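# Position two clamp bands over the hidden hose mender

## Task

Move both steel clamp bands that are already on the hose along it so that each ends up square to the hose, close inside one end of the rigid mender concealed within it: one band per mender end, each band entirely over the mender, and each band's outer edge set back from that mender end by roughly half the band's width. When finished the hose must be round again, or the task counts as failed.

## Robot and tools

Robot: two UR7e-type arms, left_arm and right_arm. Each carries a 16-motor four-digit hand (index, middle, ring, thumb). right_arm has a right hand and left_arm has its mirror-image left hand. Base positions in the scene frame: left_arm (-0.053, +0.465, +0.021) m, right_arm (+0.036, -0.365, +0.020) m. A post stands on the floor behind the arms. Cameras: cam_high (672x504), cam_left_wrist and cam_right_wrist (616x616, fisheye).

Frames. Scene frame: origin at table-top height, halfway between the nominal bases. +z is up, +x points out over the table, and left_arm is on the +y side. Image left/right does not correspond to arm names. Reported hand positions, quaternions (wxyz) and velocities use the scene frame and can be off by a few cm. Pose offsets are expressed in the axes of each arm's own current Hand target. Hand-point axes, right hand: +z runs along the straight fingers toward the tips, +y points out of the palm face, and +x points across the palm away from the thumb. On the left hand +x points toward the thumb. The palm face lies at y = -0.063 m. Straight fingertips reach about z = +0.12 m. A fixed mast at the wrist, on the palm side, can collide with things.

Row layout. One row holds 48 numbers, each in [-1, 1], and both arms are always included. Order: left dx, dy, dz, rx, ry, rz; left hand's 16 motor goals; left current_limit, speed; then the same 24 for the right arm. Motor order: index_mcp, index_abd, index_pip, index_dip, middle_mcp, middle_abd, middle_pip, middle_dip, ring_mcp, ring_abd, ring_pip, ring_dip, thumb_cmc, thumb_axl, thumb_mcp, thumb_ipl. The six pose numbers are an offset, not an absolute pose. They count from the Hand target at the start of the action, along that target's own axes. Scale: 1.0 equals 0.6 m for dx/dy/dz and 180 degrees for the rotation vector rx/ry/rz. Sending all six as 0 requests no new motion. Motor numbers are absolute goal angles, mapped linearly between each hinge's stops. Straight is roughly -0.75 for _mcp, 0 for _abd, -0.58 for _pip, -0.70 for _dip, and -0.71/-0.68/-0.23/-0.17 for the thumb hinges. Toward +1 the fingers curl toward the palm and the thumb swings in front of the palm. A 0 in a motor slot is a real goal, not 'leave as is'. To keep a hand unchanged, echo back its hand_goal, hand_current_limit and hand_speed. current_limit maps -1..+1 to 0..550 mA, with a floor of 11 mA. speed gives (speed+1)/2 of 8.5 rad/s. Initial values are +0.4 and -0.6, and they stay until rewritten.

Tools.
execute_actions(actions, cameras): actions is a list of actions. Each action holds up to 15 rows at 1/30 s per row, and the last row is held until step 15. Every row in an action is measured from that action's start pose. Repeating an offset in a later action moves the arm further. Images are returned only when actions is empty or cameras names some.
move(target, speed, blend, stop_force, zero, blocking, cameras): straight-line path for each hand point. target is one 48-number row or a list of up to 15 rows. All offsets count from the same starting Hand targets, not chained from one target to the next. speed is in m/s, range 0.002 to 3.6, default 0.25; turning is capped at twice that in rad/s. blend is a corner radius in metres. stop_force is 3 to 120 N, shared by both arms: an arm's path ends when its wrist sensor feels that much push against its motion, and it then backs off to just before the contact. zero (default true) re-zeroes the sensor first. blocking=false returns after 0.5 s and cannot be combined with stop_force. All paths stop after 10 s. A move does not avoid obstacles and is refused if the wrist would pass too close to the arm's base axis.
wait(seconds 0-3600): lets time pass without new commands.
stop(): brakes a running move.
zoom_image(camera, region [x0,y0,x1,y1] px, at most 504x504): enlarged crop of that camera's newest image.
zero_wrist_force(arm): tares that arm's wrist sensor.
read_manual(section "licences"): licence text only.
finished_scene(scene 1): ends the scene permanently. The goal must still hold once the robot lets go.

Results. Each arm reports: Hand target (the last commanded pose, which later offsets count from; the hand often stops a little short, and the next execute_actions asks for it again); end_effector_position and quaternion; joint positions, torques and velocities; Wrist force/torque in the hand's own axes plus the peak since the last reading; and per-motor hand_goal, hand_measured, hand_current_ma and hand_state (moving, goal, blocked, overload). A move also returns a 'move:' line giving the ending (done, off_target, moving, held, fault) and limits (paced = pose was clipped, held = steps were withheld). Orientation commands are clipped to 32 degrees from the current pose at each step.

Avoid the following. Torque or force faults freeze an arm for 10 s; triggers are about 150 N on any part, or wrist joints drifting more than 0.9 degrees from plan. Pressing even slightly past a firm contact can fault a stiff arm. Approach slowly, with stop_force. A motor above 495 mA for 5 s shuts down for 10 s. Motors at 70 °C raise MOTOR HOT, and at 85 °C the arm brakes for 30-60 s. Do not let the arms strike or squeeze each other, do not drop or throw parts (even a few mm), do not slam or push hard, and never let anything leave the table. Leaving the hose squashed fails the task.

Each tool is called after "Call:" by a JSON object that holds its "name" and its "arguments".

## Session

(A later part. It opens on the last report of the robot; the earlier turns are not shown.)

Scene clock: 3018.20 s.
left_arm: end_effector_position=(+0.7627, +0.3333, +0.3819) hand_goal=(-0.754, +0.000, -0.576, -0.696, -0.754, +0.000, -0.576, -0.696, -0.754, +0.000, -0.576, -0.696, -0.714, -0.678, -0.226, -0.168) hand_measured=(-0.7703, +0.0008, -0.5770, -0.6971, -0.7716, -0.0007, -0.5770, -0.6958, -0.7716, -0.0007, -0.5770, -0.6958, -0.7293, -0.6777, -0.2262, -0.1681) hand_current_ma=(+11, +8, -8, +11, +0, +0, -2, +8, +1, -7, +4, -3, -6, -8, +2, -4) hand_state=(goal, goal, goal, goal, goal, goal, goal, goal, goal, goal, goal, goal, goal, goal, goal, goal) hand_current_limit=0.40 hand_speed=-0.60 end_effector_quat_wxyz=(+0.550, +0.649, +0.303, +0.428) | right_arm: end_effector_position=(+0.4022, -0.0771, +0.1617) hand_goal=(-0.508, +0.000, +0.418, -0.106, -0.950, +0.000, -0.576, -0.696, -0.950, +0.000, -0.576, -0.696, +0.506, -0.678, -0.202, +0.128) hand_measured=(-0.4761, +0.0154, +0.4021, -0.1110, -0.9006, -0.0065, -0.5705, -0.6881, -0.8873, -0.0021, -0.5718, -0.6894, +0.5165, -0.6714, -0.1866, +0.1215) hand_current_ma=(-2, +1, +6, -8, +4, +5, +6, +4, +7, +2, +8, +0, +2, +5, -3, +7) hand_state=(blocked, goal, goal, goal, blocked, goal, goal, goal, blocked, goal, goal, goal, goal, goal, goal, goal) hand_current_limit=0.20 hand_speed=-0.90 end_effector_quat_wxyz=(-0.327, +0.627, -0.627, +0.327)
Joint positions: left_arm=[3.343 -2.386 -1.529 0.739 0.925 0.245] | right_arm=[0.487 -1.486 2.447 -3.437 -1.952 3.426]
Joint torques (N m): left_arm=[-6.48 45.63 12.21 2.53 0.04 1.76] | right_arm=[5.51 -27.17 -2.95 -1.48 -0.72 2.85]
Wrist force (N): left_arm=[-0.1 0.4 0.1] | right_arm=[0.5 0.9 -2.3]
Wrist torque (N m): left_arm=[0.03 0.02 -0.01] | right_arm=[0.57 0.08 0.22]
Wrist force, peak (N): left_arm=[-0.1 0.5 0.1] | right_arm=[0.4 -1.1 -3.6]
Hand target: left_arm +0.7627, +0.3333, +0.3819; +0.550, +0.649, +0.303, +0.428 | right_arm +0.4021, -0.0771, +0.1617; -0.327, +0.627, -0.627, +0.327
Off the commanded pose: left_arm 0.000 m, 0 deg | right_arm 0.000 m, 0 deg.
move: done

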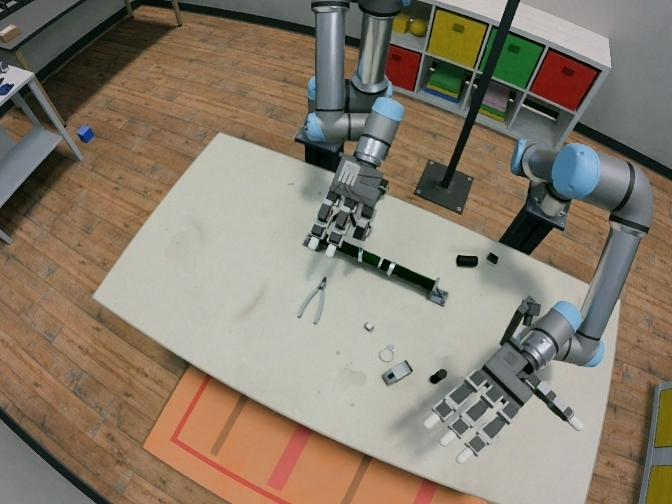

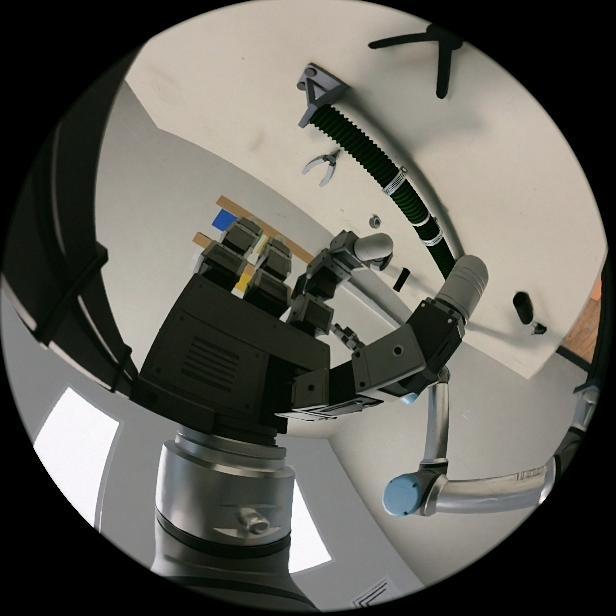

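Call:
{"name": "zoom_image", "arguments": {"camera": "cam_right_wrist", "region": [365, 150, 465, 250]}}

Call:
{"name": "zoom_image", "arguments": {"camera": "cam_high", "region": [345, 225, 415, 285]}}

Scaled by 5.040 from the camera's image (finer frame: 880x880).

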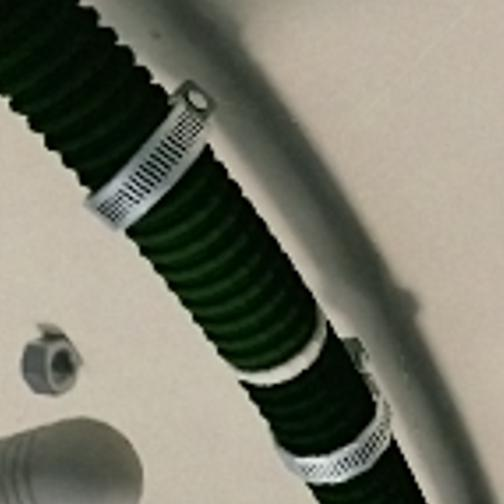

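Scaled by 7.200 from the camera's image (finer frame: 960x720).

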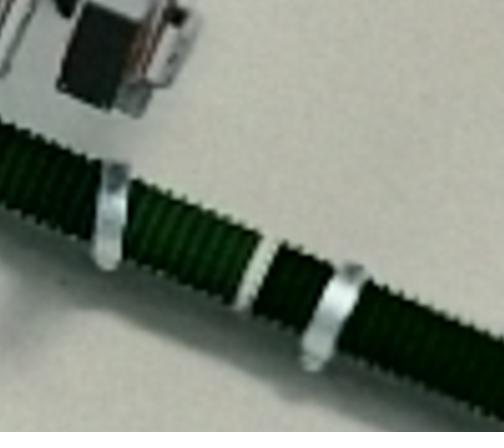

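Call:
{"name": "move", "arguments": {"target": [0,0,0,0,0,0,-0.754,0,-0.576,-0.696,-0.754,0,-0.576,-0.696,-0.754,0,-0.576,-0.696,-0.714,-0.678,-0.226,-0.168,0.4,-0.6,0.0432,0.02536,-0.0313,-0.0556,0,0,-0.137,-0.002,-0.576,-0.696,-0.754,0,-0.576,-0.696,-0.754,0,-0.576,-0.696,-0.714,-0.678,-0.226,-0.168,0.4,-0.6], "speed": 0.2, "cameras": ["cam_high","cam_right_wrist"]}}

Call:
{"name": "zoom_image", "arguments": {"camera": "cam_right_wrist", "region": [340, 150, 500, 310]}}

Scene clock: 3065.40 s.
left_arm: end_effector_position=(+0.7627, +0.3333, +0.3819) hand_goal=(-0.754, +0.000, -0.576, -0.696, -0.754, +0.000, -0.576, -0.696, -0.754, +0.000, -0.576, -0.696, -0.714, -0.678, -0.226, -0.168) hand_measured=(-0.7703, -0.0007, -0.5770, -0.6958, -0.7716, -0.0007, -0.5770, -0.6958, -0.7716, +0.0008, -0.5770, -0.6958, -0.7293, -0.6777, -0.2252, -0.1672) hand_current_ma=(+9, +10, -3, +8, -7, +1, +3, +6, +5, -3, +4, -5, -10, -10, +6, -1) hand_state=(goal, goal, goal, goal, goal, goal, goal, goal, goal, goal, goal, goal, goal, goal, goal, goal) hand_current_limit=0.40 hand_speed=-0.60 end_effector_quat_wxyz=(+0.550, +0.649, +0.303, +0.428) | right_arm: end_effector_position=(+0.3780, -0.1031, +0.1600) hand_goal=(-0.138, -0.002, -0.576, -0.696, -0.754, +0.000, -0.576, -0.696, -0.754, +0.000, -0.576, -0.696, -0.714, -0.678, -0.226, -0.168) hand_measured=(-0.1324, +0.0140, -0.5731, -0.6945, -0.7281, -0.0065, -0.5693, -0.6881, -0.7245, -0.0007, -0.5705, -0.6894, -0.6765, -0.6714, -0.2084, -0.1643) hand_current_ma=(-9, -5, +6, -8, -3, +10, +2, +4, -3, +4, +5, -1, +7, +2, -1, +7) hand_state=(goal, goal, goal, goal, blocked, goal, goal, goal, blocked, goal, goal, goal, blocked, goal, goal, goal) hand_current_limit=0.40 hand_speed=-0.60 end_effector_quat_wxyz=(-0.271, +0.653, -0.653, +0.271)
Joint positions: left_arm=[3.343 -2.386 -1.529 0.739 0.925 0.245] | right_arm=[0.396 -1.626 2.467 -3.161 -1.837 3.416]
Joint torques (N m): left_arm=[-6.16 45.31 11.95 2.56 0 1.7] | right_arm=[8.65 -19.56 -29.2 -1.17 -0.72 2.58]
Wrist force (N): left_arm=[0.1 -0.1 0.0] | right_arm=[0.3 0.5 -2.0]
Wrist torque (N m): left_arm=[-0.02 -0.01 0.02] | right_arm=[0.48 0.10 0.19]
Wrist force, peak (N): left_arm=[-0.1 -0.2 0.4] | right_arm=[0.4 0.6 -2.7]
Hand target: left_arm +0.7627, +0.3333, +0.3819; +0.550, +0.649, +0.303, +0.428 | right_arm +0.3780, -0.1030, +0.1600; -0.271, +0.653, -0.653, +0.271
Off the commanded pose: left_arm 0.000 m, 0 deg | right_arm 0.000 m, 0 deg.
move: done

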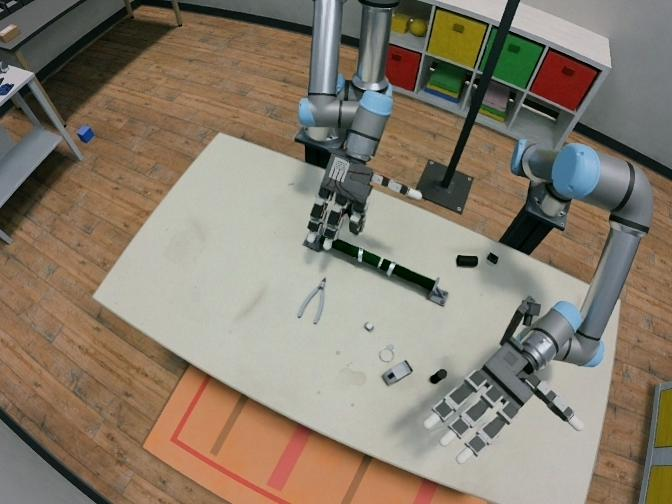

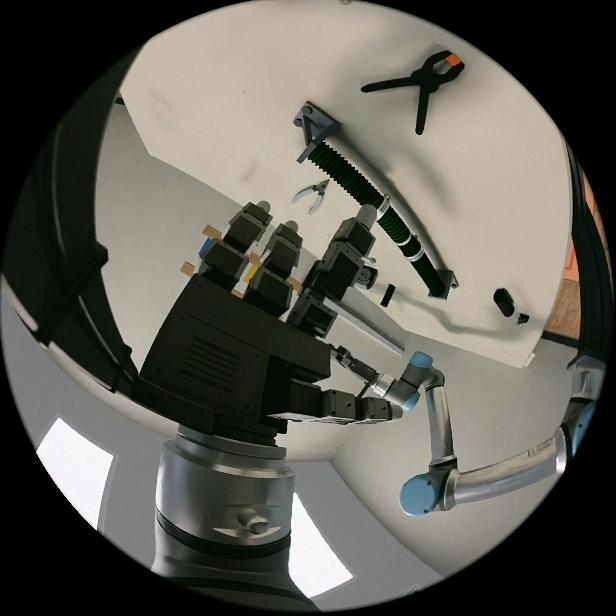

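Scaled by 3.150 from the camera's image (finer frame: 880x880).

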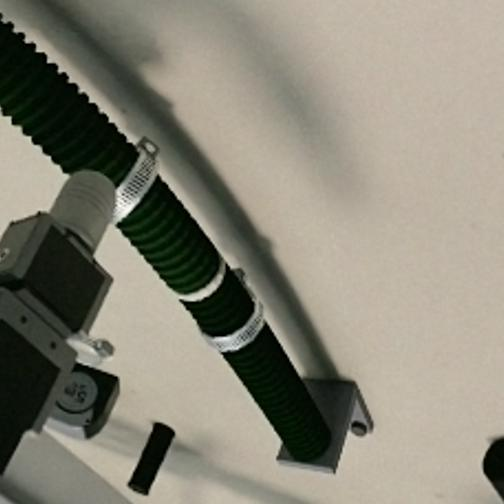

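Call:
{"name": "move", "arguments": {"target": [0,0,0,0,0,0,-0.754,0,-0.576,-0.696,-0.754,0,-0.576,-0.696,-0.754,0,-0.576,-0.696,-0.714,-0.678,-0.226,-0.168,0.4,-0.6,0,0.066,0.066,0,0,0,-0.137,-0.002,-0.576,-0.696,-0.754,0,-0.576,-0.696,-0.754,0,-0.576,-0.696,-0.714,-0.678,-0.226,-0.168,0.4,-0.6], "speed": 0.06, "stop_force": 6, "cameras": ["cam_high","cam_right_wrist"]}}

Call:
{"name": "zoom_image", "arguments": {"camera": "cam_right_wrist", "region": [340, 150, 500, 310]}}

Scene clock: 3086.37 s.
left_arm: end_effector_position=(+0.7627, +0.3333, +0.3819) hand_goal=(-0.754, +0.000, -0.576, -0.696, -0.754, +0.000, -0.576, -0.696, -0.754, +0.000, -0.576, -0.696, -0.714, -0.678, -0.226, -0.168) hand_measured=(-0.7703, -0.0007, -0.5770, -0.6958, -0.7716, +0.0008, -0.5770, -0.6958, -0.7716, +0.0008, -0.5770, -0.6958, -0.7293, -0.6767, -0.2252, -0.1672) hand_current_ma=(+7, +13, -5, +8, -4, +8, +2, +10, +3, -4, -1, -7, -10, -10, +2, -4) hand_state=(goal, goal, goal, goal, goal, goal, goal, goal, goal, goal, goal, goal, goal, goal, goal, goal) hand_current_limit=0.40 hand_speed=-0.60 end_effector_quat_wxyz=(+0.550, +0.649, +0.303, +0.428) | right_arm: end_effector_position=(+0.3780, -0.1031, +0.1040) hand_goal=(-0.138, -0.002, -0.576, -0.696, -0.754, +0.000, -0.576, -0.696, -0.754, +0.000, -0.576, -0.696, -0.714, -0.678, -0.226, -0.168) hand_measured=(-0.1324, +0.0140, -0.5744, -0.6945, -0.7281, -0.0080, -0.5705, -0.6881, -0.7257, -0.0007, -0.5718, -0.6894, -0.6765, -0.6714, -0.2084, -0.1633) hand_current_ma=(-7, +2, +11, -3, -1, +5, +5, +3, -6, +2, +4, +2, +9, +3, -1, +6) hand_state=(goal, goal, goal, goal, blocked, goal, goal, goal, blocked, goal, goal, goal, blocked, goal, goal, goal) hand_current_limit=0.40 hand_speed=-0.60 end_effector_quat_wxyz=(-0.271, +0.653, -0.653, +0.271)
Joint positions: left_arm=[3.343 -2.386 -1.529 0.739 0.925 0.245] | right_arm=[0.396 -1.446 2.526 -3.399 -1.836 3.416]
Joint torques (N m): left_arm=[-5.71 45.95 11.87 2.65 -0.04 1.65] | right_arm=[-5.7 -19.2 -26.12 -3.77 1.52 -2.85]
Wrist force (N): left_arm=[0.0 0.0 0.2] | right_arm=[0.3 0.4 -2.0]
Wrist torque (N m): left_arm=[-0.02 0.01 0.00] | right_arm=[0.49 0.09 0.18]
Wrist force, peak (N): left_arm=[0.0 -0.1 0.5] | right_arm=[0.3 -0.3 -2.6]
Hand target: left_arm +0.7627, +0.3333, +0.3819; +0.550, +0.649, +0.303, +0.428 | right_arm +0.3780, -0.1031, +0.1040; -0.271, +0.653, -0.653, +0.271
Off the commanded pose: left_arm 0.000 m, 0 deg | right_arm 0.000 m, 0 deg.
move: done

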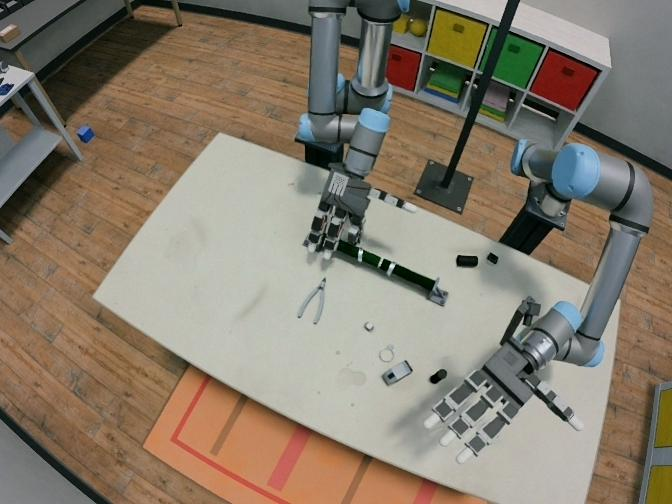

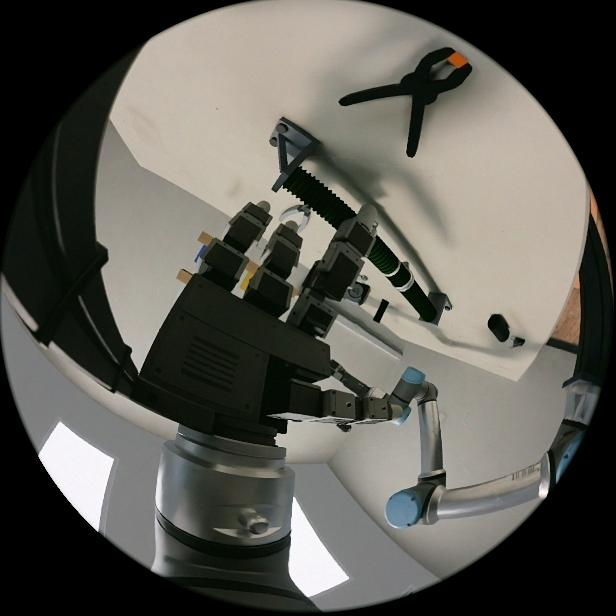

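Scaled by 3.150 from the camera's image (finer frame: 880x880).

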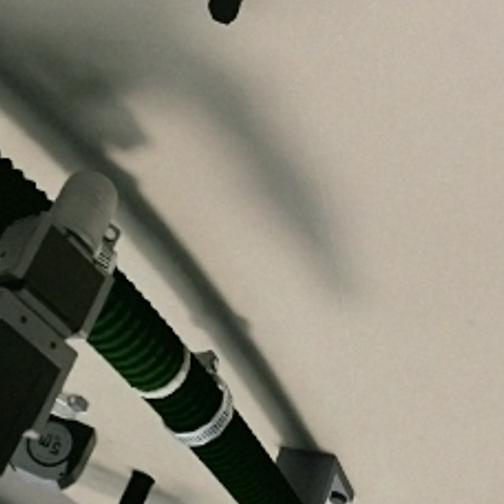

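Call:
{"name": "move", "arguments": {"target": [0,0,0,0,0,0,-0.754,0,-0.576,-0.696,-0.754,0,-0.576,-0.696,-0.754,0,-0.576,-0.696,-0.714,-0.678,-0.226,-0.168,0.4,-0.6,-0.025,0,0,0,0,0,-0.137,-0.002,-0.576,-0.696,-0.754,0,-0.576,-0.696,-0.754,0,-0.576,-0.696,-0.714,-0.678,-0.226,-0.168,0.4,-0.6], "speed": 0.01, "stop_force": 3, "cameras": ["cam_high","cam_right_wrist"]}}

Call:
{"name": "zoom_image", "arguments": {"camera": "cam_right_wrist", "region": [340, 190, 440, 290]}}

Call:
{"name": "zoom_image", "arguments": {"camera": "cam_high", "region": [345, 225, 415, 285]}}

Scene clock: 3099.90 s.
left_arm: end_effector_position=(+0.7627, +0.3333, +0.3819) hand_goal=(-0.754, +0.000, -0.576, -0.696, -0.754, +0.000, -0.576, -0.696, -0.754, +0.000, -0.576, -0.696, -0.714, -0.678, -0.226, -0.168) hand_measured=(-0.7703, -0.0007, -0.5770, -0.6958, -0.7716, -0.0007, -0.5770, -0.6958, -0.7716, +0.0008, -0.5770, -0.6958, -0.7293, -0.6777, -0.2262, -0.1672) hand_current_ma=(+9, +8, -5, +9, -2, +5, -3, +10, +0, -2, +2, -6, -11, -8, +4, +0) hand_state=(goal, goal, goal, goal, goal, goal, goal, goal, goal, goal, goal, goal, goal, goal, goal, goal) hand_current_limit=0.40 hand_speed=-0.60 end_effector_quat_wxyz=(+0.550, +0.649, +0.303, +0.428) | right_arm: end_effector_position=(+0.3780, -0.0881, +0.1040) hand_goal=(-0.138, -0.002, -0.576, -0.696, -0.754, +0.000, -0.576, -0.696, -0.754, +0.000, -0.576, -0.696, -0.714, -0.678, -0.226, -0.168) hand_measured=(-0.1336, +0.0125, -0.5731, -0.6945, -0.7281, -0.0065, -0.5693, -0.6881, -0.7245, -0.0007, -0.5718, -0.6881, -0.6765, -0.6714, -0.2074, -0.1633) hand_current_ma=(-9, +1, +9, -7, +1, +6, +8, +4, -6, +4, +5, +0, +6, +2, -4, +0) hand_state=(goal, goal, goal, goal, blocked, goal, goal, goal, blocked, goal, goal, goal, blocked, goal, goal, goal) hand_current_limit=0.40 hand_speed=-0.60 end_effector_quat_wxyz=(-0.271, +0.653, -0.653, +0.271)
Joint positions: left_arm=[3.343 -2.386 -1.529 0.739 0.925 0.245] | right_arm=[0.439 -1.428 2.498 -3.38 -1.866 3.45]
Joint torques (N m): left_arm=[-6.26 45.46 12.09 2.63 0 1.79] | right_arm=[-8.81 -27.25 -1.07 -3.84 1.86 -2.8]
Wrist force (N): left_arm=[0.0 0.1 0.3] | right_arm=[0.6 0.6 -2.0]
Wrist torque (N m): left_arm=[-0.01 0.00 0.01] | right_arm=[0.50 0.06 0.13]
Wrist force, peak (N): left_arm=[0.0 -0.5 0.3] | right_arm=[0.3 0.6 -2.3]
Hand target: left_arm +0.7627, +0.3333, +0.3819; +0.550, +0.649, +0.303, +0.428 | right_arm +0.3780, -0.0881, +0.1040; -0.271, +0.653, -0.653, +0.271
Off the commanded pose: left_arm 0.000 m, 0 deg | right_arm 0.000 m, 0 deg.
move: done

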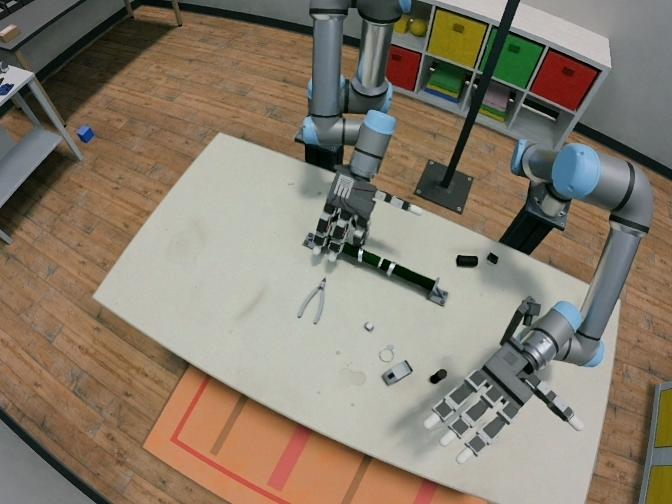

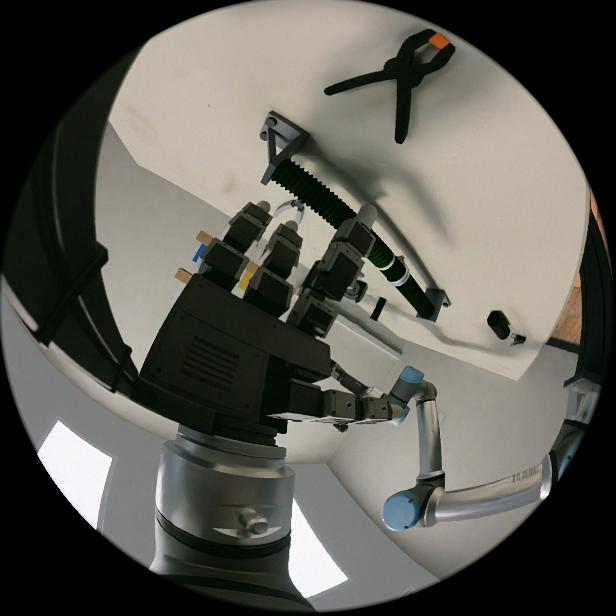

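Scaled by 5.040 from the camera's image (finer frame: 880x880).

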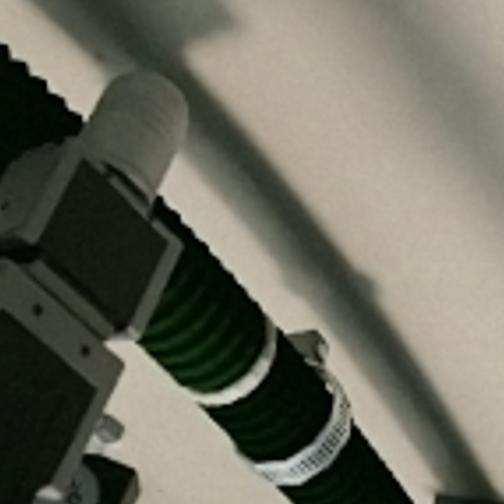

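Scaled by 7.200 from the camera's image (finer frame: 960x720).

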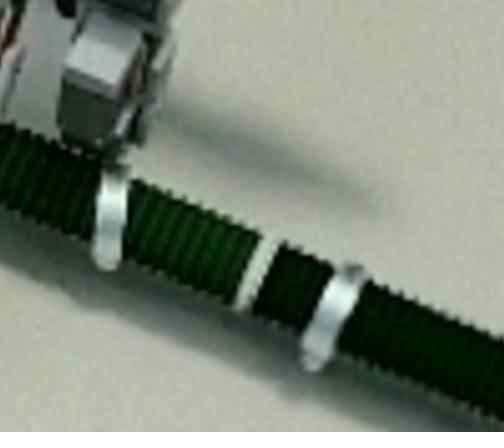

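Call:
{"name": "move", "arguments": {"target": [0,0,0,0,0,0,-0.754,0,-0.576,-0.696,-0.754,0,-0.576,-0.696,-0.754,0,-0.576,-0.696,-0.714,-0.678,-0.226,-0.168,0.4,-0.6,-0.0083,0,0,0,0,0,-0.137,-0.002,-0.576,-0.696,-0.754,0,-0.576,-0.696,-0.754,0,-0.576,-0.696,-0.714,-0.678,-0.226,-0.168,0.4,-0.6], "speed": 0.01, "stop_force": 3, "cameras": ["cam_high","cam_right_wrist"]}}

Call:
{"name": "zoom_image", "arguments": {"camera": "cam_high", "region": [345, 225, 415, 285]}}

Scene clock: 3113.30 s.
left_arm: end_effector_position=(+0.7627, +0.3333, +0.3819) hand_goal=(-0.754, +0.000, -0.576, -0.696, -0.754, +0.000, -0.576, -0.696, -0.754, +0.000, -0.576, -0.696, -0.714, -0.678, -0.226, -0.168) hand_measured=(-0.7703, -0.0007, -0.5770, -0.6958, -0.7716, -0.0007, -0.5770, -0.6958, -0.7716, +0.0008, -0.5770, -0.6958, -0.7293, -0.6767, -0.2262, -0.1672) hand_current_ma=(+9, +9, -8, +7, -1, +4, +3, +11, -2, -4, +5, -3, -7, -9, +3, -4) hand_state=(goal, goal, goal, goal, goal, goal, goal, goal, goal, goal, goal, goal, goal, goal, goal, goal) hand_current_limit=0.40 hand_speed=-0.60 end_effector_quat_wxyz=(+0.550, +0.649, +0.303, +0.428) | right_arm: end_effector_position=(+0.3780, -0.0831, +0.1040) hand_goal=(-0.138, -0.002, -0.576, -0.696, -0.754, +0.000, -0.576, -0.696, -0.754, +0.000, -0.576, -0.696, -0.714, -0.678, -0.226, -0.168) hand_measured=(-0.1324, +0.0125, -0.5731, -0.6932, -0.7293, -0.0065, -0.5693, -0.6881, -0.7257, -0.0007, -0.5718, -0.6894, -0.6765, -0.6714, -0.2084, -0.1633) hand_current_ma=(-6, +0, +4, -7, +0, +8, +9, +1, -2, +2, +3, -1, +6, -1, -2, +4) hand_state=(goal, goal, goal, goal, blocked, goal, goal, goal, blocked, goal, goal, goal, blocked, goal, goal, goal) hand_current_limit=0.40 hand_speed=-0.60 end_effector_quat_wxyz=(-0.271, +0.653, -0.653, +0.271)
Joint positions: left_arm=[3.343 -2.386 -1.529 0.739 0.925 0.245] | right_arm=[0.453 -1.421 2.488 -3.374 -1.875 3.46]
Joint torques (N m): left_arm=[-6.16 45.52 11.74 2.76 0 1.76] | right_arm=[-9.33 -27.17 -1.51 -3.92 1.83 -2.95]
Wrist force (N): left_arm=[0.1 0.0 -0.1] | right_arm=[0.7 0.6 -1.9]
Wrist torque (N m): left_arm=[-0.01 -0.01 0.02] | right_arm=[0.47 0.04 0.14]
Wrist force, peak (N): left_arm=[-0.1 -0.3 0.4] | right_arm=[0.6 0.7 -2.2]
Hand target: left_arm +0.7627, +0.3333, +0.3819; +0.550, +0.649, +0.303, +0.428 | right_arm +0.3780, -0.0831, +0.1040; -0.271, +0.653, -0.653, +0.271
Off the commanded pose: left_arm 0.000 m, 0 deg | right_arm 0.000 m, 0 deg.
move: done

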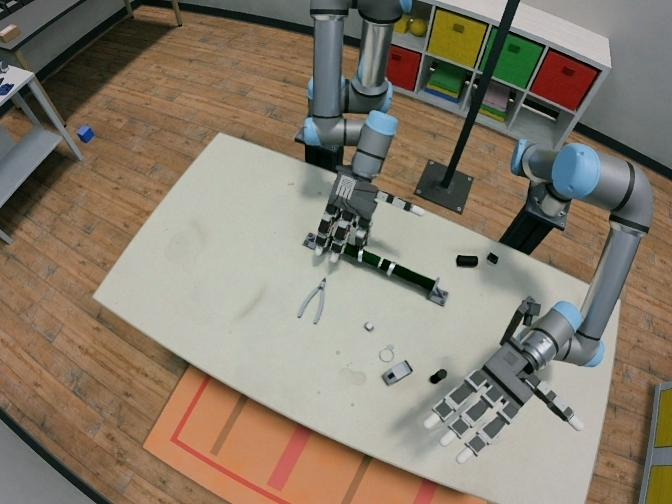

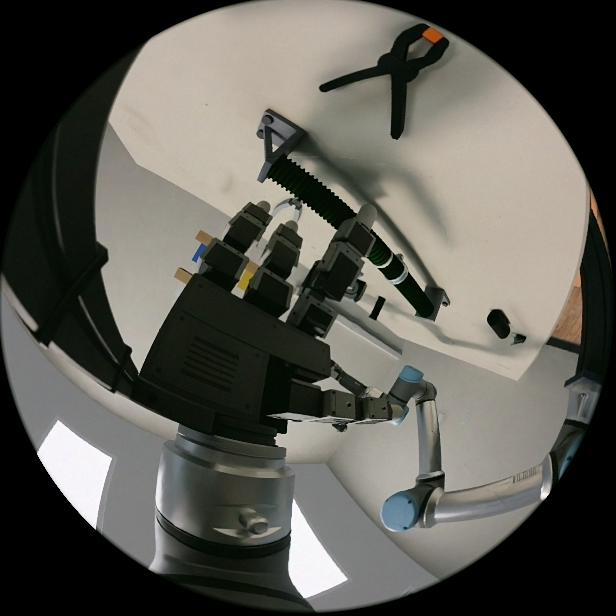

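Scaled by 7.200 from the camera's image (finer frame: 960x720).

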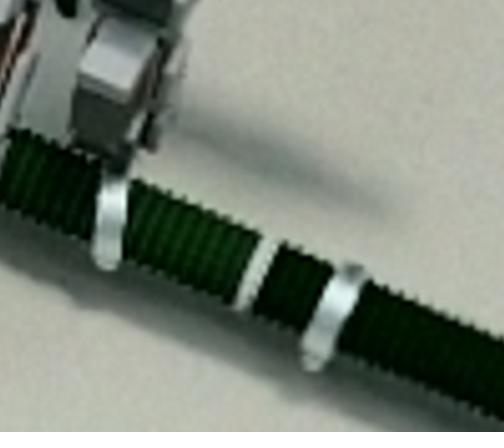

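Call:
{"name": "move", "arguments": {"target": [0,0,0,0,0,0,-0.754,0,-0.576,-0.696,-0.754,0,-0.576,-0.696,-0.754,0,-0.576,-0.696,-0.714,-0.678,-0.226,-0.168,0.4,-0.6,0.03,0,0,0,0,0,-0.137,-0.002,-0.576,-0.696,-0.754,0,-0.576,-0.696,-0.754,0,-0.576,-0.696,-0.714,-0.678,-0.226,-0.168,0.4,-0.6], "speed": 0.04}}

Call:
{"name": "move", "arguments": {"target": [0,0,0,0,0,0,-0.754,0,-0.576,-0.696,-0.754,0,-0.576,-0.696,-0.754,0,-0.576,-0.696,-0.714,-0.678,-0.226,-0.168,0.4,-0.6,0,-0.01179,0.01179,0,0,0,-0.137,-0.002,-0.576,-0.696,-0.754,0,-0.576,-0.696,-0.754,0,-0.576,-0.696,-0.714,-0.678,-0.226,-0.168,0.4,-0.6], "speed": 0.006, "stop_force": 3, "cameras": ["cam_right_wrist"]}}

Scene clock: 3129.37 s.
left_arm: end_effector_position=(+0.7627, +0.3333, +0.3819) hand_goal=(-0.754, +0.000, -0.576, -0.696, -0.754, +0.000, -0.576, -0.696, -0.754, +0.000, -0.576, -0.696, -0.714, -0.678, -0.226, -0.168) hand_measured=(-0.7703, -0.0007, -0.5770, -0.6958, -0.7716, -0.0007, -0.5770, -0.6958, -0.7716, +0.0008, -0.5770, -0.6958, -0.7305, -0.6777, -0.2262, -0.1672) hand_current_ma=(+3, +12, -6, +8, -5, +4, +0, +9, +2, -2, -1, -2, -10, -9, +3, -1) hand_state=(goal, goal, goal, goal, goal, goal, goal, goal, goal, goal, goal, goal, goal, goal, goal, goal) hand_current_limit=0.40 hand_speed=-0.60 end_effector_quat_wxyz=(+0.550, +0.649, +0.303, +0.428) | right_arm: end_effector_position=(+0.3779, -0.1012, +0.1040) hand_goal=(-0.138, -0.002, -0.576, -0.696, -0.754, +0.000, -0.576, -0.696, -0.754, +0.000, -0.576, -0.696, -0.714, -0.678, -0.226, -0.168) hand_measured=(-0.1336, +0.0125, -0.5731, -0.6945, -0.7281, -0.0065, -0.5705, -0.6881, -0.7245, -0.0007, -0.5718, -0.6894, -0.6753, -0.6704, -0.2084, -0.1643) hand_current_ma=(-5, +2, +5, -1, -1, +3, +6, +2, -3, +6, +4, -4, +11, +3, -1, +2) hand_state=(goal, goal, goal, goal, blocked, goal, goal, goal, blocked, goal, goal, goal, blocked, goal, goal, goal) hand_current_limit=0.40 hand_speed=-0.60 end_effector_quat_wxyz=(-0.271, +0.654, -0.653, +0.271) end_effector_velocity=(+0.001, +0.001, +0.000) end_effector_angular_velocity=(+0.000, +0.000, -0.004)
Joint positions: left_arm=[3.343 -2.386 -1.529 0.739 0.925 0.245] | right_arm=[0.401 -1.444 2.522 -3.397 -1.84 3.42]
Joint velocities: left_arm=[within noise] | right_arm=[0.004 0.001 -0.003 0.003 -0.005 0.006]
Joint torques (N m): left_arm=[-5.76 45.81 11.59 2.85 -0.06 1.79] | right_arm=[9.02 -12.37 -26.89 -1.15 -2.52 2.88]
Wrist force (N): left_arm=[0.0 -0.1 0.3] | right_arm=[0.3 0.6 -1.9]
Wrist torque (N m): left_arm=[-0.04 0.00 0.01] | right_arm=[0.50 0.09 0.17]
Wrist force, peak (N): left_arm=[0.1 -0.4 0.2] | right_arm=[0.8 0.8 -2.1]
Hand target: left_arm +0.7627, +0.3333, +0.3819; +0.550, +0.649, +0.303, +0.428 | right_arm +0.3780, -0.1011, +0.1040; -0.271, +0.653, -0.653, +0.271
Off the commanded pose: left_arm 0.000 m, 0 deg | right_arm 0.000 m, 0 deg.
move: done

Scene clock: 3131.67 s.
left_arm: end_effector_position=(+0.7627, +0.3333, +0.3819) hand_goal=(-0.754, +0.000, -0.576, -0.696, -0.754, +0.000, -0.576, -0.696, -0.754, +0.000, -0.576, -0.696, -0.714, -0.678, -0.226, -0.168) hand_measured=(-0.7703, -0.0007, -0.5770, -0.6958, -0.7716, +0.0008, -0.5770, -0.6958, -0.7716, -0.0007, -0.5770, -0.6958, -0.7293, -0.6777, -0.2252, -0.1681) hand_current_ma=(+9, +9, -8, +4, -5, +3, +0, +10, -4, -1, +1, -2, -7, -8, -1, -2) hand_state=(goal, goal, goal, goal, goal, goal, goal, goal, goal, goal, goal, goal, goal, goal, goal, goal) hand_current_limit=0.40 hand_speed=-0.60 end_effector_quat_wxyz=(+0.550, +0.649, +0.303, +0.428) | right_arm: end_effector_position=(+0.3880, -0.1011, +0.1041) hand_goal=(-0.138, -0.002, -0.576, -0.696, -0.754, +0.000, -0.576, -0.696, -0.754, +0.000, -0.576, -0.696, -0.714, -0.678, -0.226, -0.168) hand_measured=(-0.1035, +0.0110, -0.5641, -0.6945, -0.7293, -0.0065, -0.5705, -0.6894, -0.7245, -0.0021, -0.5718, -0.6881, -0.6765, -0.6714, -0.2084, -0.1633) hand_current_ma=(+1, -1, +7, -7, +0, +6, +6, +2, -5, +7, +4, -1, +6, +2, +0, +6) hand_state=(blocked, goal, goal, goal, blocked, goal, goal, goal, blocked, goal, goal, goal, blocked, goal, goal, goal) hand_current_limit=0.40 hand_speed=-0.60 end_effector_quat_wxyz=(-0.271, +0.653, -0.653, +0.271)
Joint positions: left_arm=[3.343 -2.386 -1.529 0.739 0.925 0.245] | right_arm=[0.39 -1.428 2.502 -3.395 -1.832 3.412]
Joint torques (N m): left_arm=[-6.08 45.82 11.82 2.76 -0.09 1.82] | right_arm=[1.24 -23.62 -9.54 -1.58 0.2 -1.02]
Wrist force (N): left_arm=[0.1 0.2 0.3] | right_arm=[0.3 0.7 -3.1]
Wrist torque (N m): left_arm=[-0.03 -0.01 0.02] | right_arm=[0.52 0.08 0.23]
Wrist force, peak (N): left_arm=[0.4 -0.3 0.2] | right_arm=[0.2 0.9 -3.3]
Hand target: left_arm +0.7627, +0.3333, +0.3819; +0.550, +0.649, +0.303, +0.428 | right_arm +0.3880, -0.1011, +0.1040; -0.271, +0.653, -0.653, +0.271
Off the commanded pose: left_arm 0.000 m, 0 deg | right_arm 0.000 m, 0 deg.
move: done

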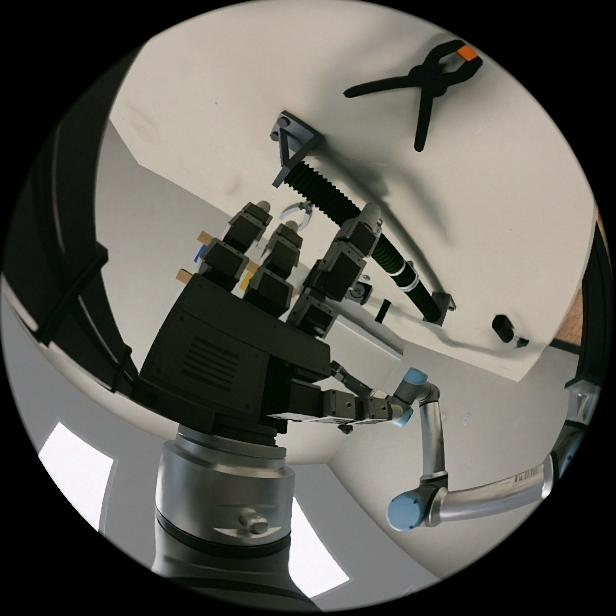

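Call:
{"name": "move", "arguments": {"target": [0,0,0,0,0,0,-0.754,0,-0.576,-0.696,-0.754,0,-0.576,-0.696,-0.754,0,-0.576,-0.696,-0.714,-0.678,-0.226,-0.168,0.4,-0.6,-0.0275,0,0,0,0,0,-0.137,-0.002,-0.576,-0.696,-0.754,0,-0.576,-0.696,-0.754,0,-0.576,-0.696,-0.714,-0.678,-0.226,-0.168,0.4,-0.6], "speed": 0.01, "stop_force": 4, "cameras": ["cam_high","cam_right_wrist"]}}

Call:
{"name": "zoom_image", "arguments": {"camera": "cam_high", "region": [345, 225, 415, 285]}}

Scene clock: 3158.03 s.
left_arm: end_effector_position=(+0.7627, +0.3333, +0.3819) hand_goal=(-0.754, +0.000, -0.576, -0.696, -0.754, +0.000, -0.576, -0.696, -0.754, +0.000, -0.576, -0.696, -0.714, -0.678, -0.226, -0.168) hand_measured=(-0.7703, +0.0008, -0.5770, -0.6958, -0.7716, +0.0008, -0.5770, -0.6958, -0.7716, +0.0008, -0.5770, -0.6958, -0.7293, -0.6777, -0.2262, -0.1681) hand_current_ma=(+9, +6, -6, +9, -3, +6, +2, +8, +4, -5, -1, -5, -9, -12, +1, -1) hand_state=(goal, goal, goal, goal, goal, goal, goal, goal, goal, goal, goal, goal, goal, goal, goal, goal) hand_current_limit=0.40 hand_speed=-0.60 end_effector_quat_wxyz=(+0.550, +0.649, +0.303, +0.428) | right_arm: end_effector_position=(+0.3880, -0.0846, +0.1040) hand_goal=(-0.138, -0.002, -0.576, -0.696, -0.754, +0.000, -0.576, -0.696, -0.754, +0.000, -0.576, -0.696, -0.714, -0.678, -0.226, -0.168) hand_measured=(-0.1035, +0.0374, -0.5641, -0.6932, -0.7281, -0.0065, -0.5693, -0.6881, -0.7257, -0.0021, -0.5718, -0.6894, -0.6765, -0.6714, -0.2084, -0.1633) hand_current_ma=(-7, +6, +10, -3, +5, +5, +3, +4, -4, +6, +7, +0, +9, -1, -4, +3) hand_state=(blocked, blocked, goal, goal, blocked, goal, goal, goal, blocked, goal, goal, goal, blocked, goal, goal, goal) hand_current_limit=0.40 hand_speed=-0.60 end_effector_quat_wxyz=(-0.271, +0.653, -0.653, +0.271)
Joint positions: left_arm=[3.343 -2.386 -1.529 0.739 0.925 0.245] | right_arm=[0.436 -1.408 2.472 -3.375 -1.864 3.448]
Joint torques (N m): left_arm=[-6.17 45.62 11.83 2.87 -0.14 1.81] | right_arm=[-8.8 -27.45 -1.4 -4.23 1.95 -2.69]
Wrist force (N): left_arm=[0.0 0.0 0.2] | right_arm=[1.0 0.8 -2.5]
Wrist torque (N m): left_arm=[-0.03 0.00 0.01] | right_arm=[0.48 0.06 0.12]
Wrist force, peak (N): left_arm=[0.0 -0.3 0.4] | right_arm=[1.5 1.2 -3.0]
Hand target: left_arm +0.7627, +0.3333, +0.3819; +0.550, +0.649, +0.303, +0.428 | right_arm +0.3880, -0.0846, +0.1040; -0.271, +0.653, -0.653, +0.271
Off the commanded pose: left_arm 0.000 m, 0 deg | right_arm 0.000 m, 0 deg.
move: done

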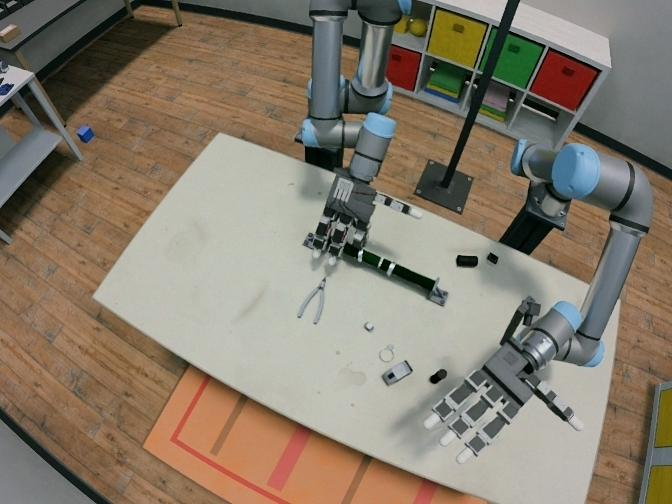

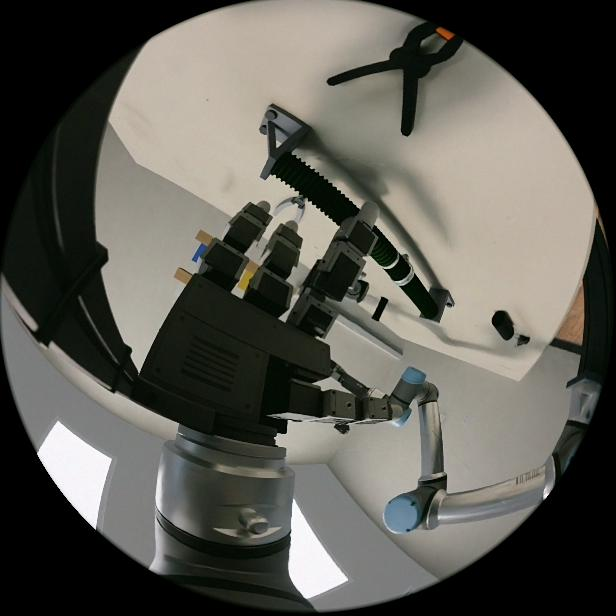

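Scaled by 7.200 from the camera's image (finer frame: 960x720).

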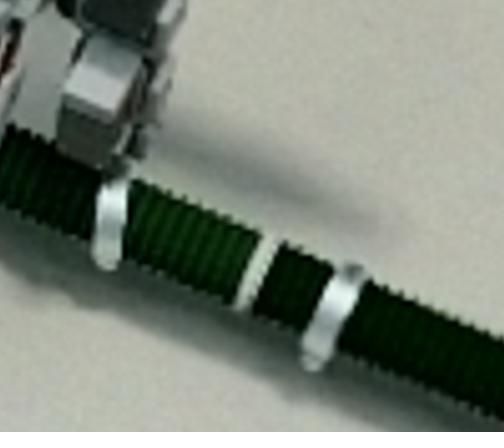

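Call:
{"name": "move", "arguments": {"target": [0,0,0,0,0,0,-0.754,0,-0.576,-0.696,-0.754,0,-0.576,-0.696,-0.754,0,-0.576,-0.696,-0.714,-0.678,-0.226,-0.168,0.4,-0.6,-0.01,0,0,0,0,0,-0.137,-0.002,-0.576,-0.696,-0.754,0,-0.576,-0.696,-0.754,0,-0.576,-0.696,-0.714,-0.678,-0.226,-0.168,0.4,-0.6], "speed": 0.01, "stop_force": 4, "zero": false, "cameras": ["cam_high","cam_right_wrist"]}}

Call:
{"name": "zoom_image", "arguments": {"camera": "cam_high", "region": [345, 225, 415, 285]}}

Scene clock: 3172.87 s.
left_arm: end_effector_position=(+0.7627, +0.3333, +0.3819) hand_goal=(-0.754, +0.000, -0.576, -0.696, -0.754, +0.000, -0.576, -0.696, -0.754, +0.000, -0.576, -0.696, -0.714, -0.678, -0.226, -0.168) hand_measured=(-0.7703, +0.0008, -0.5770, -0.6958, -0.7716, +0.0008, -0.5770, -0.6958, -0.7716, +0.0008, -0.5770, -0.6958, -0.7293, -0.6777, -0.2262, -0.1672) hand_current_ma=(+7, +7, -5, +6, -1, +4, -5, +12, +0, -1, +1, -5, -5, -11, +1, -3) hand_state=(goal, goal, goal, goal, goal, goal, goal, goal, goal, goal, goal, goal, goal, goal, goal, goal) hand_current_limit=0.40 hand_speed=-0.60 end_effector_quat_wxyz=(+0.550, +0.649, +0.303, +0.428) | right_arm: end_effector_position=(+0.3880, -0.0786, +0.1040) hand_goal=(-0.138, -0.002, -0.576, -0.696, -0.754, +0.000, -0.576, -0.696, -0.754, +0.000, -0.576, -0.696, -0.714, -0.678, -0.226, -0.168) hand_measured=(-0.0938, +0.0477, -0.5590, -0.6932, -0.7281, -0.0065, -0.5693, -0.6894, -0.7245, -0.0007, -0.5718, -0.6894, -0.6765, -0.6714, -0.2084, -0.1633) hand_current_ma=(+1, +6, +6, -7, -1, +8, +6, +6, -7, +5, +0, +2, +6, +2, -4, +4) hand_state=(blocked, blocked, goal, goal, blocked, goal, goal, goal, blocked, goal, goal, goal, blocked, goal, goal, goal) hand_current_limit=0.40 hand_speed=-0.60 end_effector_quat_wxyz=(-0.271, +0.653, -0.653, +0.271)
Joint positions: left_arm=[3.343 -2.386 -1.529 0.739 0.925 0.245] | right_arm=[0.453 -1.401 2.461 -3.367 -1.875 3.46]
Joint torques (N m): left_arm=[-6.07 45.25 11.93 2.85 -0.01 1.77] | right_arm=[-8.86 -28.96 -2.41 -4.03 1.94 -2.97]
Wrist force (N): left_arm=[0.1 -0.2 0.3] | right_arm=[1.2 1.3 -2.1]
Wrist torque (N m): left_arm=[-0.05 0.00 0.02] | right_arm=[0.50 0.06 0.13]
Wrist force, peak (N): left_arm=[0.0 -0.1 0.5] | right_arm=[1.7 1.5 -3.2]
Hand target: left_arm +0.7627, +0.3333, +0.3819; +0.550, +0.649, +0.303, +0.428 | right_arm +0.3880, -0.0786, +0.1040; -0.271, +0.653, -0.653, +0.271
Off the commanded pose: left_arm 0.000 m, 0 deg | right_arm 0.000 m, 0 deg.
move: done

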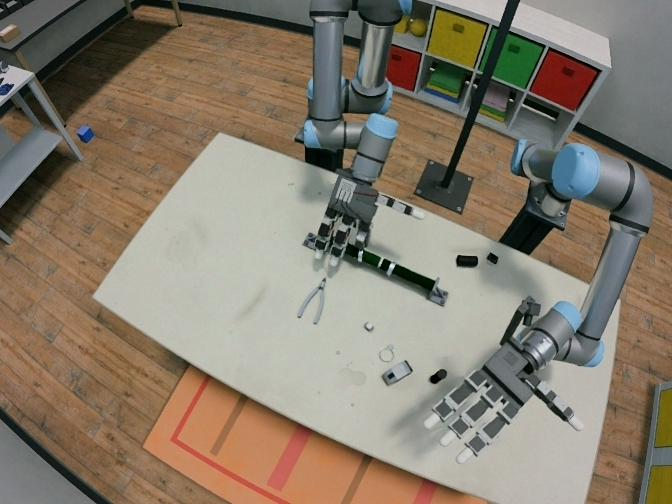

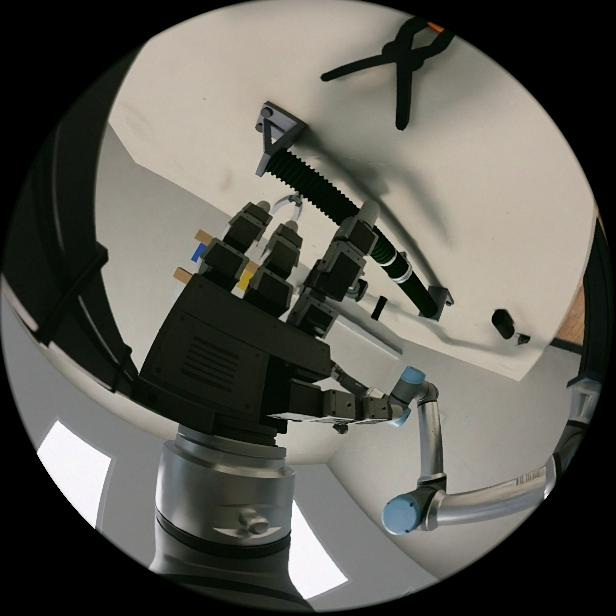

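Scaled by 7.200 from the camera's image (finer frame: 960x720).

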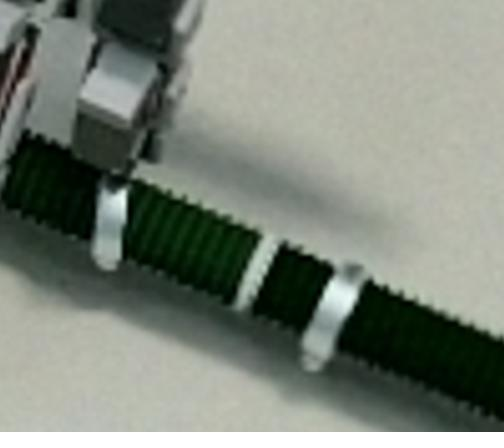

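Call:
{"name": "zoom_image", "arguments": {"camera": "cam_high", "region": [348, 240, 378, 270]}}

Call:
{"name": "zoom_image", "arguments": {"camera": "cam_high", "region": [375, 250, 405, 280]}}

Scaled by 16.800 from the camera's image (finer frame: 960x720).

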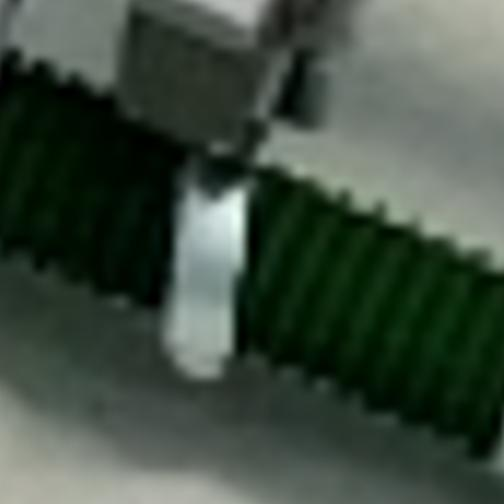

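Scaled by 16.800 from the camera's image (finer frame: 960x720).

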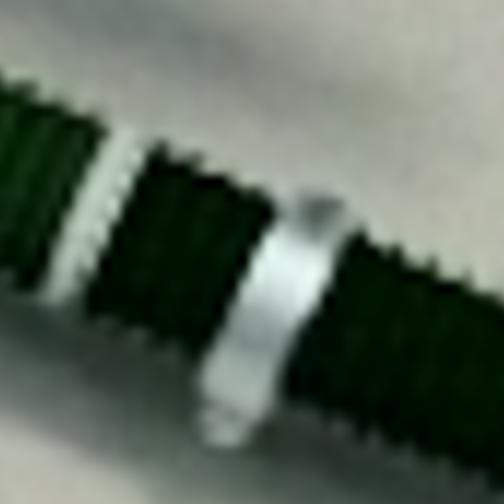

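Call:
{"name": "move", "arguments": {"target": [[0,0,0,0,0,0,-0.754,0,-0.576,-0.696,-0.754,0,-0.576,-0.696,-0.754,0,-0.576,-0.696,-0.714,-0.678,-0.226,-0.168,0.4,-0.6,0.02,0,0,0,0,0,-0.137,-0.002,-0.576,-0.696,-0.754,0,-0.576,-0.696,-0.754,0,-0.576,-0.696,-0.714,-0.678,-0.226,-0.168,0.4,-0.6],[0,0,0,0,0,0,-0.754,0,-0.576,-0.696,-0.754,0,-0.576,-0.696,-0.754,0,-0.576,-0.696,-0.714,-0.678,-0.226,-0.168,0.4,-0.6,0.02,-0.066,-0.066,0,0,0,-0.754,-0.002,-0.576,-0.696,-0.754,0,-0.576,-0.696,-0.754,0,-0.576,-0.696,-0.714,-0.678,-0.226,-0.168,0.4,-0.6],[0,0,0,0,0,0,-0.754,0,-0.576,-0.696,-0.754,0,-0.576,-0.696,-0.754,0,-0.576,-0.696,-0.714,-0.678,-0.226,-0.168,0.4,-0.6,0.01067,-0.03418,0.00354,0.1389,0,0,-0.754,-0.002,-0.576,-0.696,-0.754,0,-0.576,-0.696,-0.754,0,-0.576,-0.696,-0.714,-0.678,-0.226,-0.168,0.4,-0.6]], "speed": [0.05,0.1,0.15], "cameras": ["cam_high","cam_right_wrist"]}}

Call:
{"name": "zoom_image", "arguments": {"camera": "cam_right_wrist", "region": [340, 120, 500, 280]}}

Call:
{"name": "zoom_image", "arguments": {"camera": "cam_high", "region": [345, 225, 415, 285]}}

Scene clock: 3447.83 s.
left_arm: end_effector_position=(+0.7627, +0.3333, +0.3819) hand_goal=(-0.754, +0.000, -0.576, -0.696, -0.754, +0.000, -0.576, -0.696, -0.754, +0.000, -0.576, -0.696, -0.714, -0.678, -0.226, -0.168) hand_measured=(-0.7691, -0.0007, -0.5770, -0.6958, -0.7716, -0.0007, -0.5757, -0.6958, -0.7703, +0.0008, -0.5770, -0.6958, -0.7293, -0.6777, -0.2252, -0.1672) hand_current_ma=(+8, +7, -3, +9, -3, +2, -1, +7, -3, -7, +1, -8, -6, -11, +7, -2) hand_state=(goal, goal, goal, goal, goal, goal, goal, goal, goal, goal, goal, goal, goal, goal, goal, goal) hand_current_limit=0.40 hand_speed=-0.60 end_effector_quat_wxyz=(+0.550, +0.649, +0.303, +0.428) | right_arm: end_effector_position=(+0.4039, -0.0850, +0.1170) hand_goal=(-0.754, -0.002, -0.576, -0.696, -0.754, +0.000, -0.576, -0.696, -0.754, +0.000, -0.576, -0.696, -0.714, -0.678, -0.226, -0.168) hand_measured=(-0.7088, -0.0051, -0.5654, -0.6945, -0.7281, -0.0065, -0.5705, -0.6881, -0.7245, +0.0008, -0.5718, -0.6894, -0.6765, -0.6693, -0.2104, -0.1633) hand_current_ma=(+2, +2, +8, -8, +1, +3, +1, +4, -4, +3, +2, -3, +11, +3, -2, +4) hand_state=(blocked, goal, goal, goal, blocked, goal, goal, goal, blocked, goal, goal, goal, blocked, goal, goal, goal) hand_current_limit=0.40 hand_speed=-0.60 end_effector_quat_wxyz=(-0.406, +0.579, -0.579, +0.406)
Joint positions: left_arm=[3.343 -2.386 -1.529 0.739 0.925 0.245] | right_arm=[0.536 -1.143 2.535 -4.136 -2.057 3.334]
Joint torques (N m): left_arm=[-6.2 45.9 11.38 2.94 -0.02 1.93] | right_arm=[-9.34 -20.66 -18.45 -3.56 1.74 2.7]
Wrist force (N): left_arm=[0.1 0.2 0.3] | right_arm=[0.5 0.8 -2.8]
Wrist torque (N m): left_arm=[-0.02 0.00 0.01] | right_arm=[0.57 0.06 0.16]
Wrist force, peak (N): left_arm=[0.1 -0.5 0.3] | right_arm=[1.5 1.0 -3.3]
Hand target: left_arm +0.7627, +0.3333, +0.3819; +0.550, +0.649, +0.303, +0.428 | right_arm +0.4040, -0.0850, +0.1170; -0.406, +0.579, -0.579, +0.406
Off the commanded pose: left_arm 0.000 m, 0 deg | right_arm 0.000 m, 0 deg.
move: done

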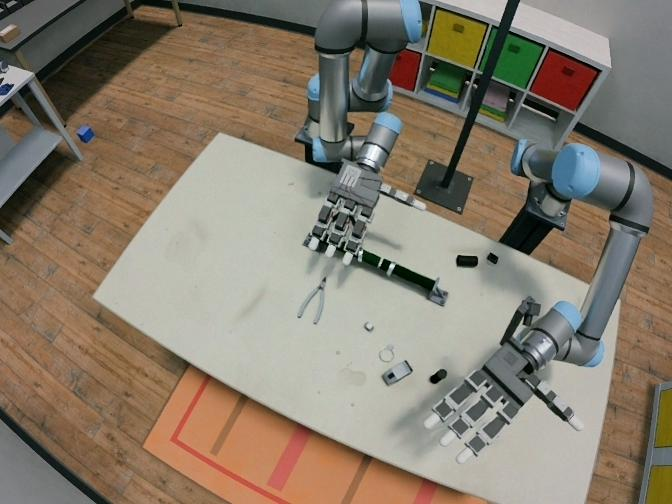

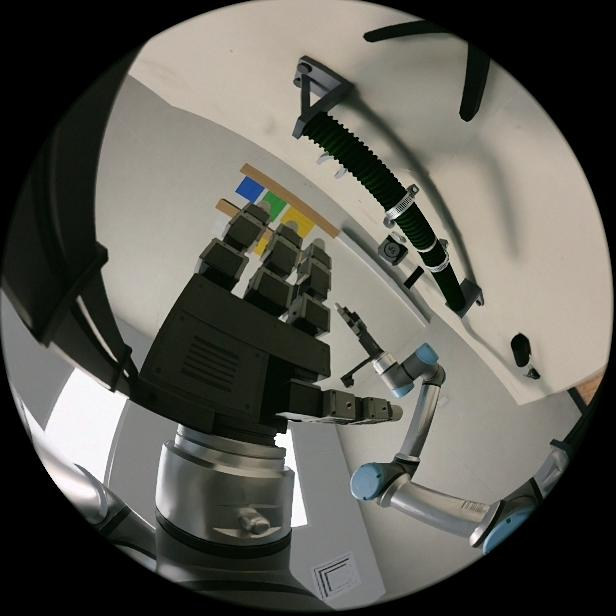

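Scaled by 3.150 from the camera's image (finer frame: 880x880).

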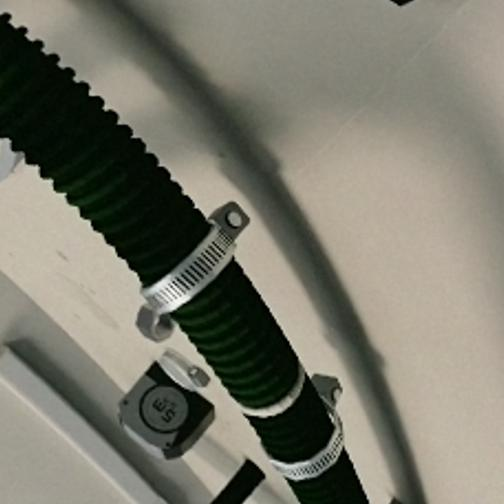

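Scaled by 7.200 from the camera's image (finer frame: 960x720).

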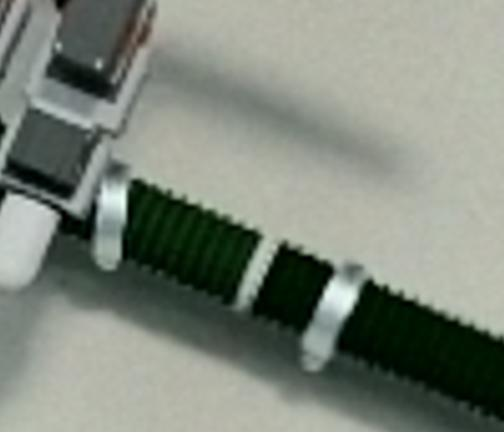

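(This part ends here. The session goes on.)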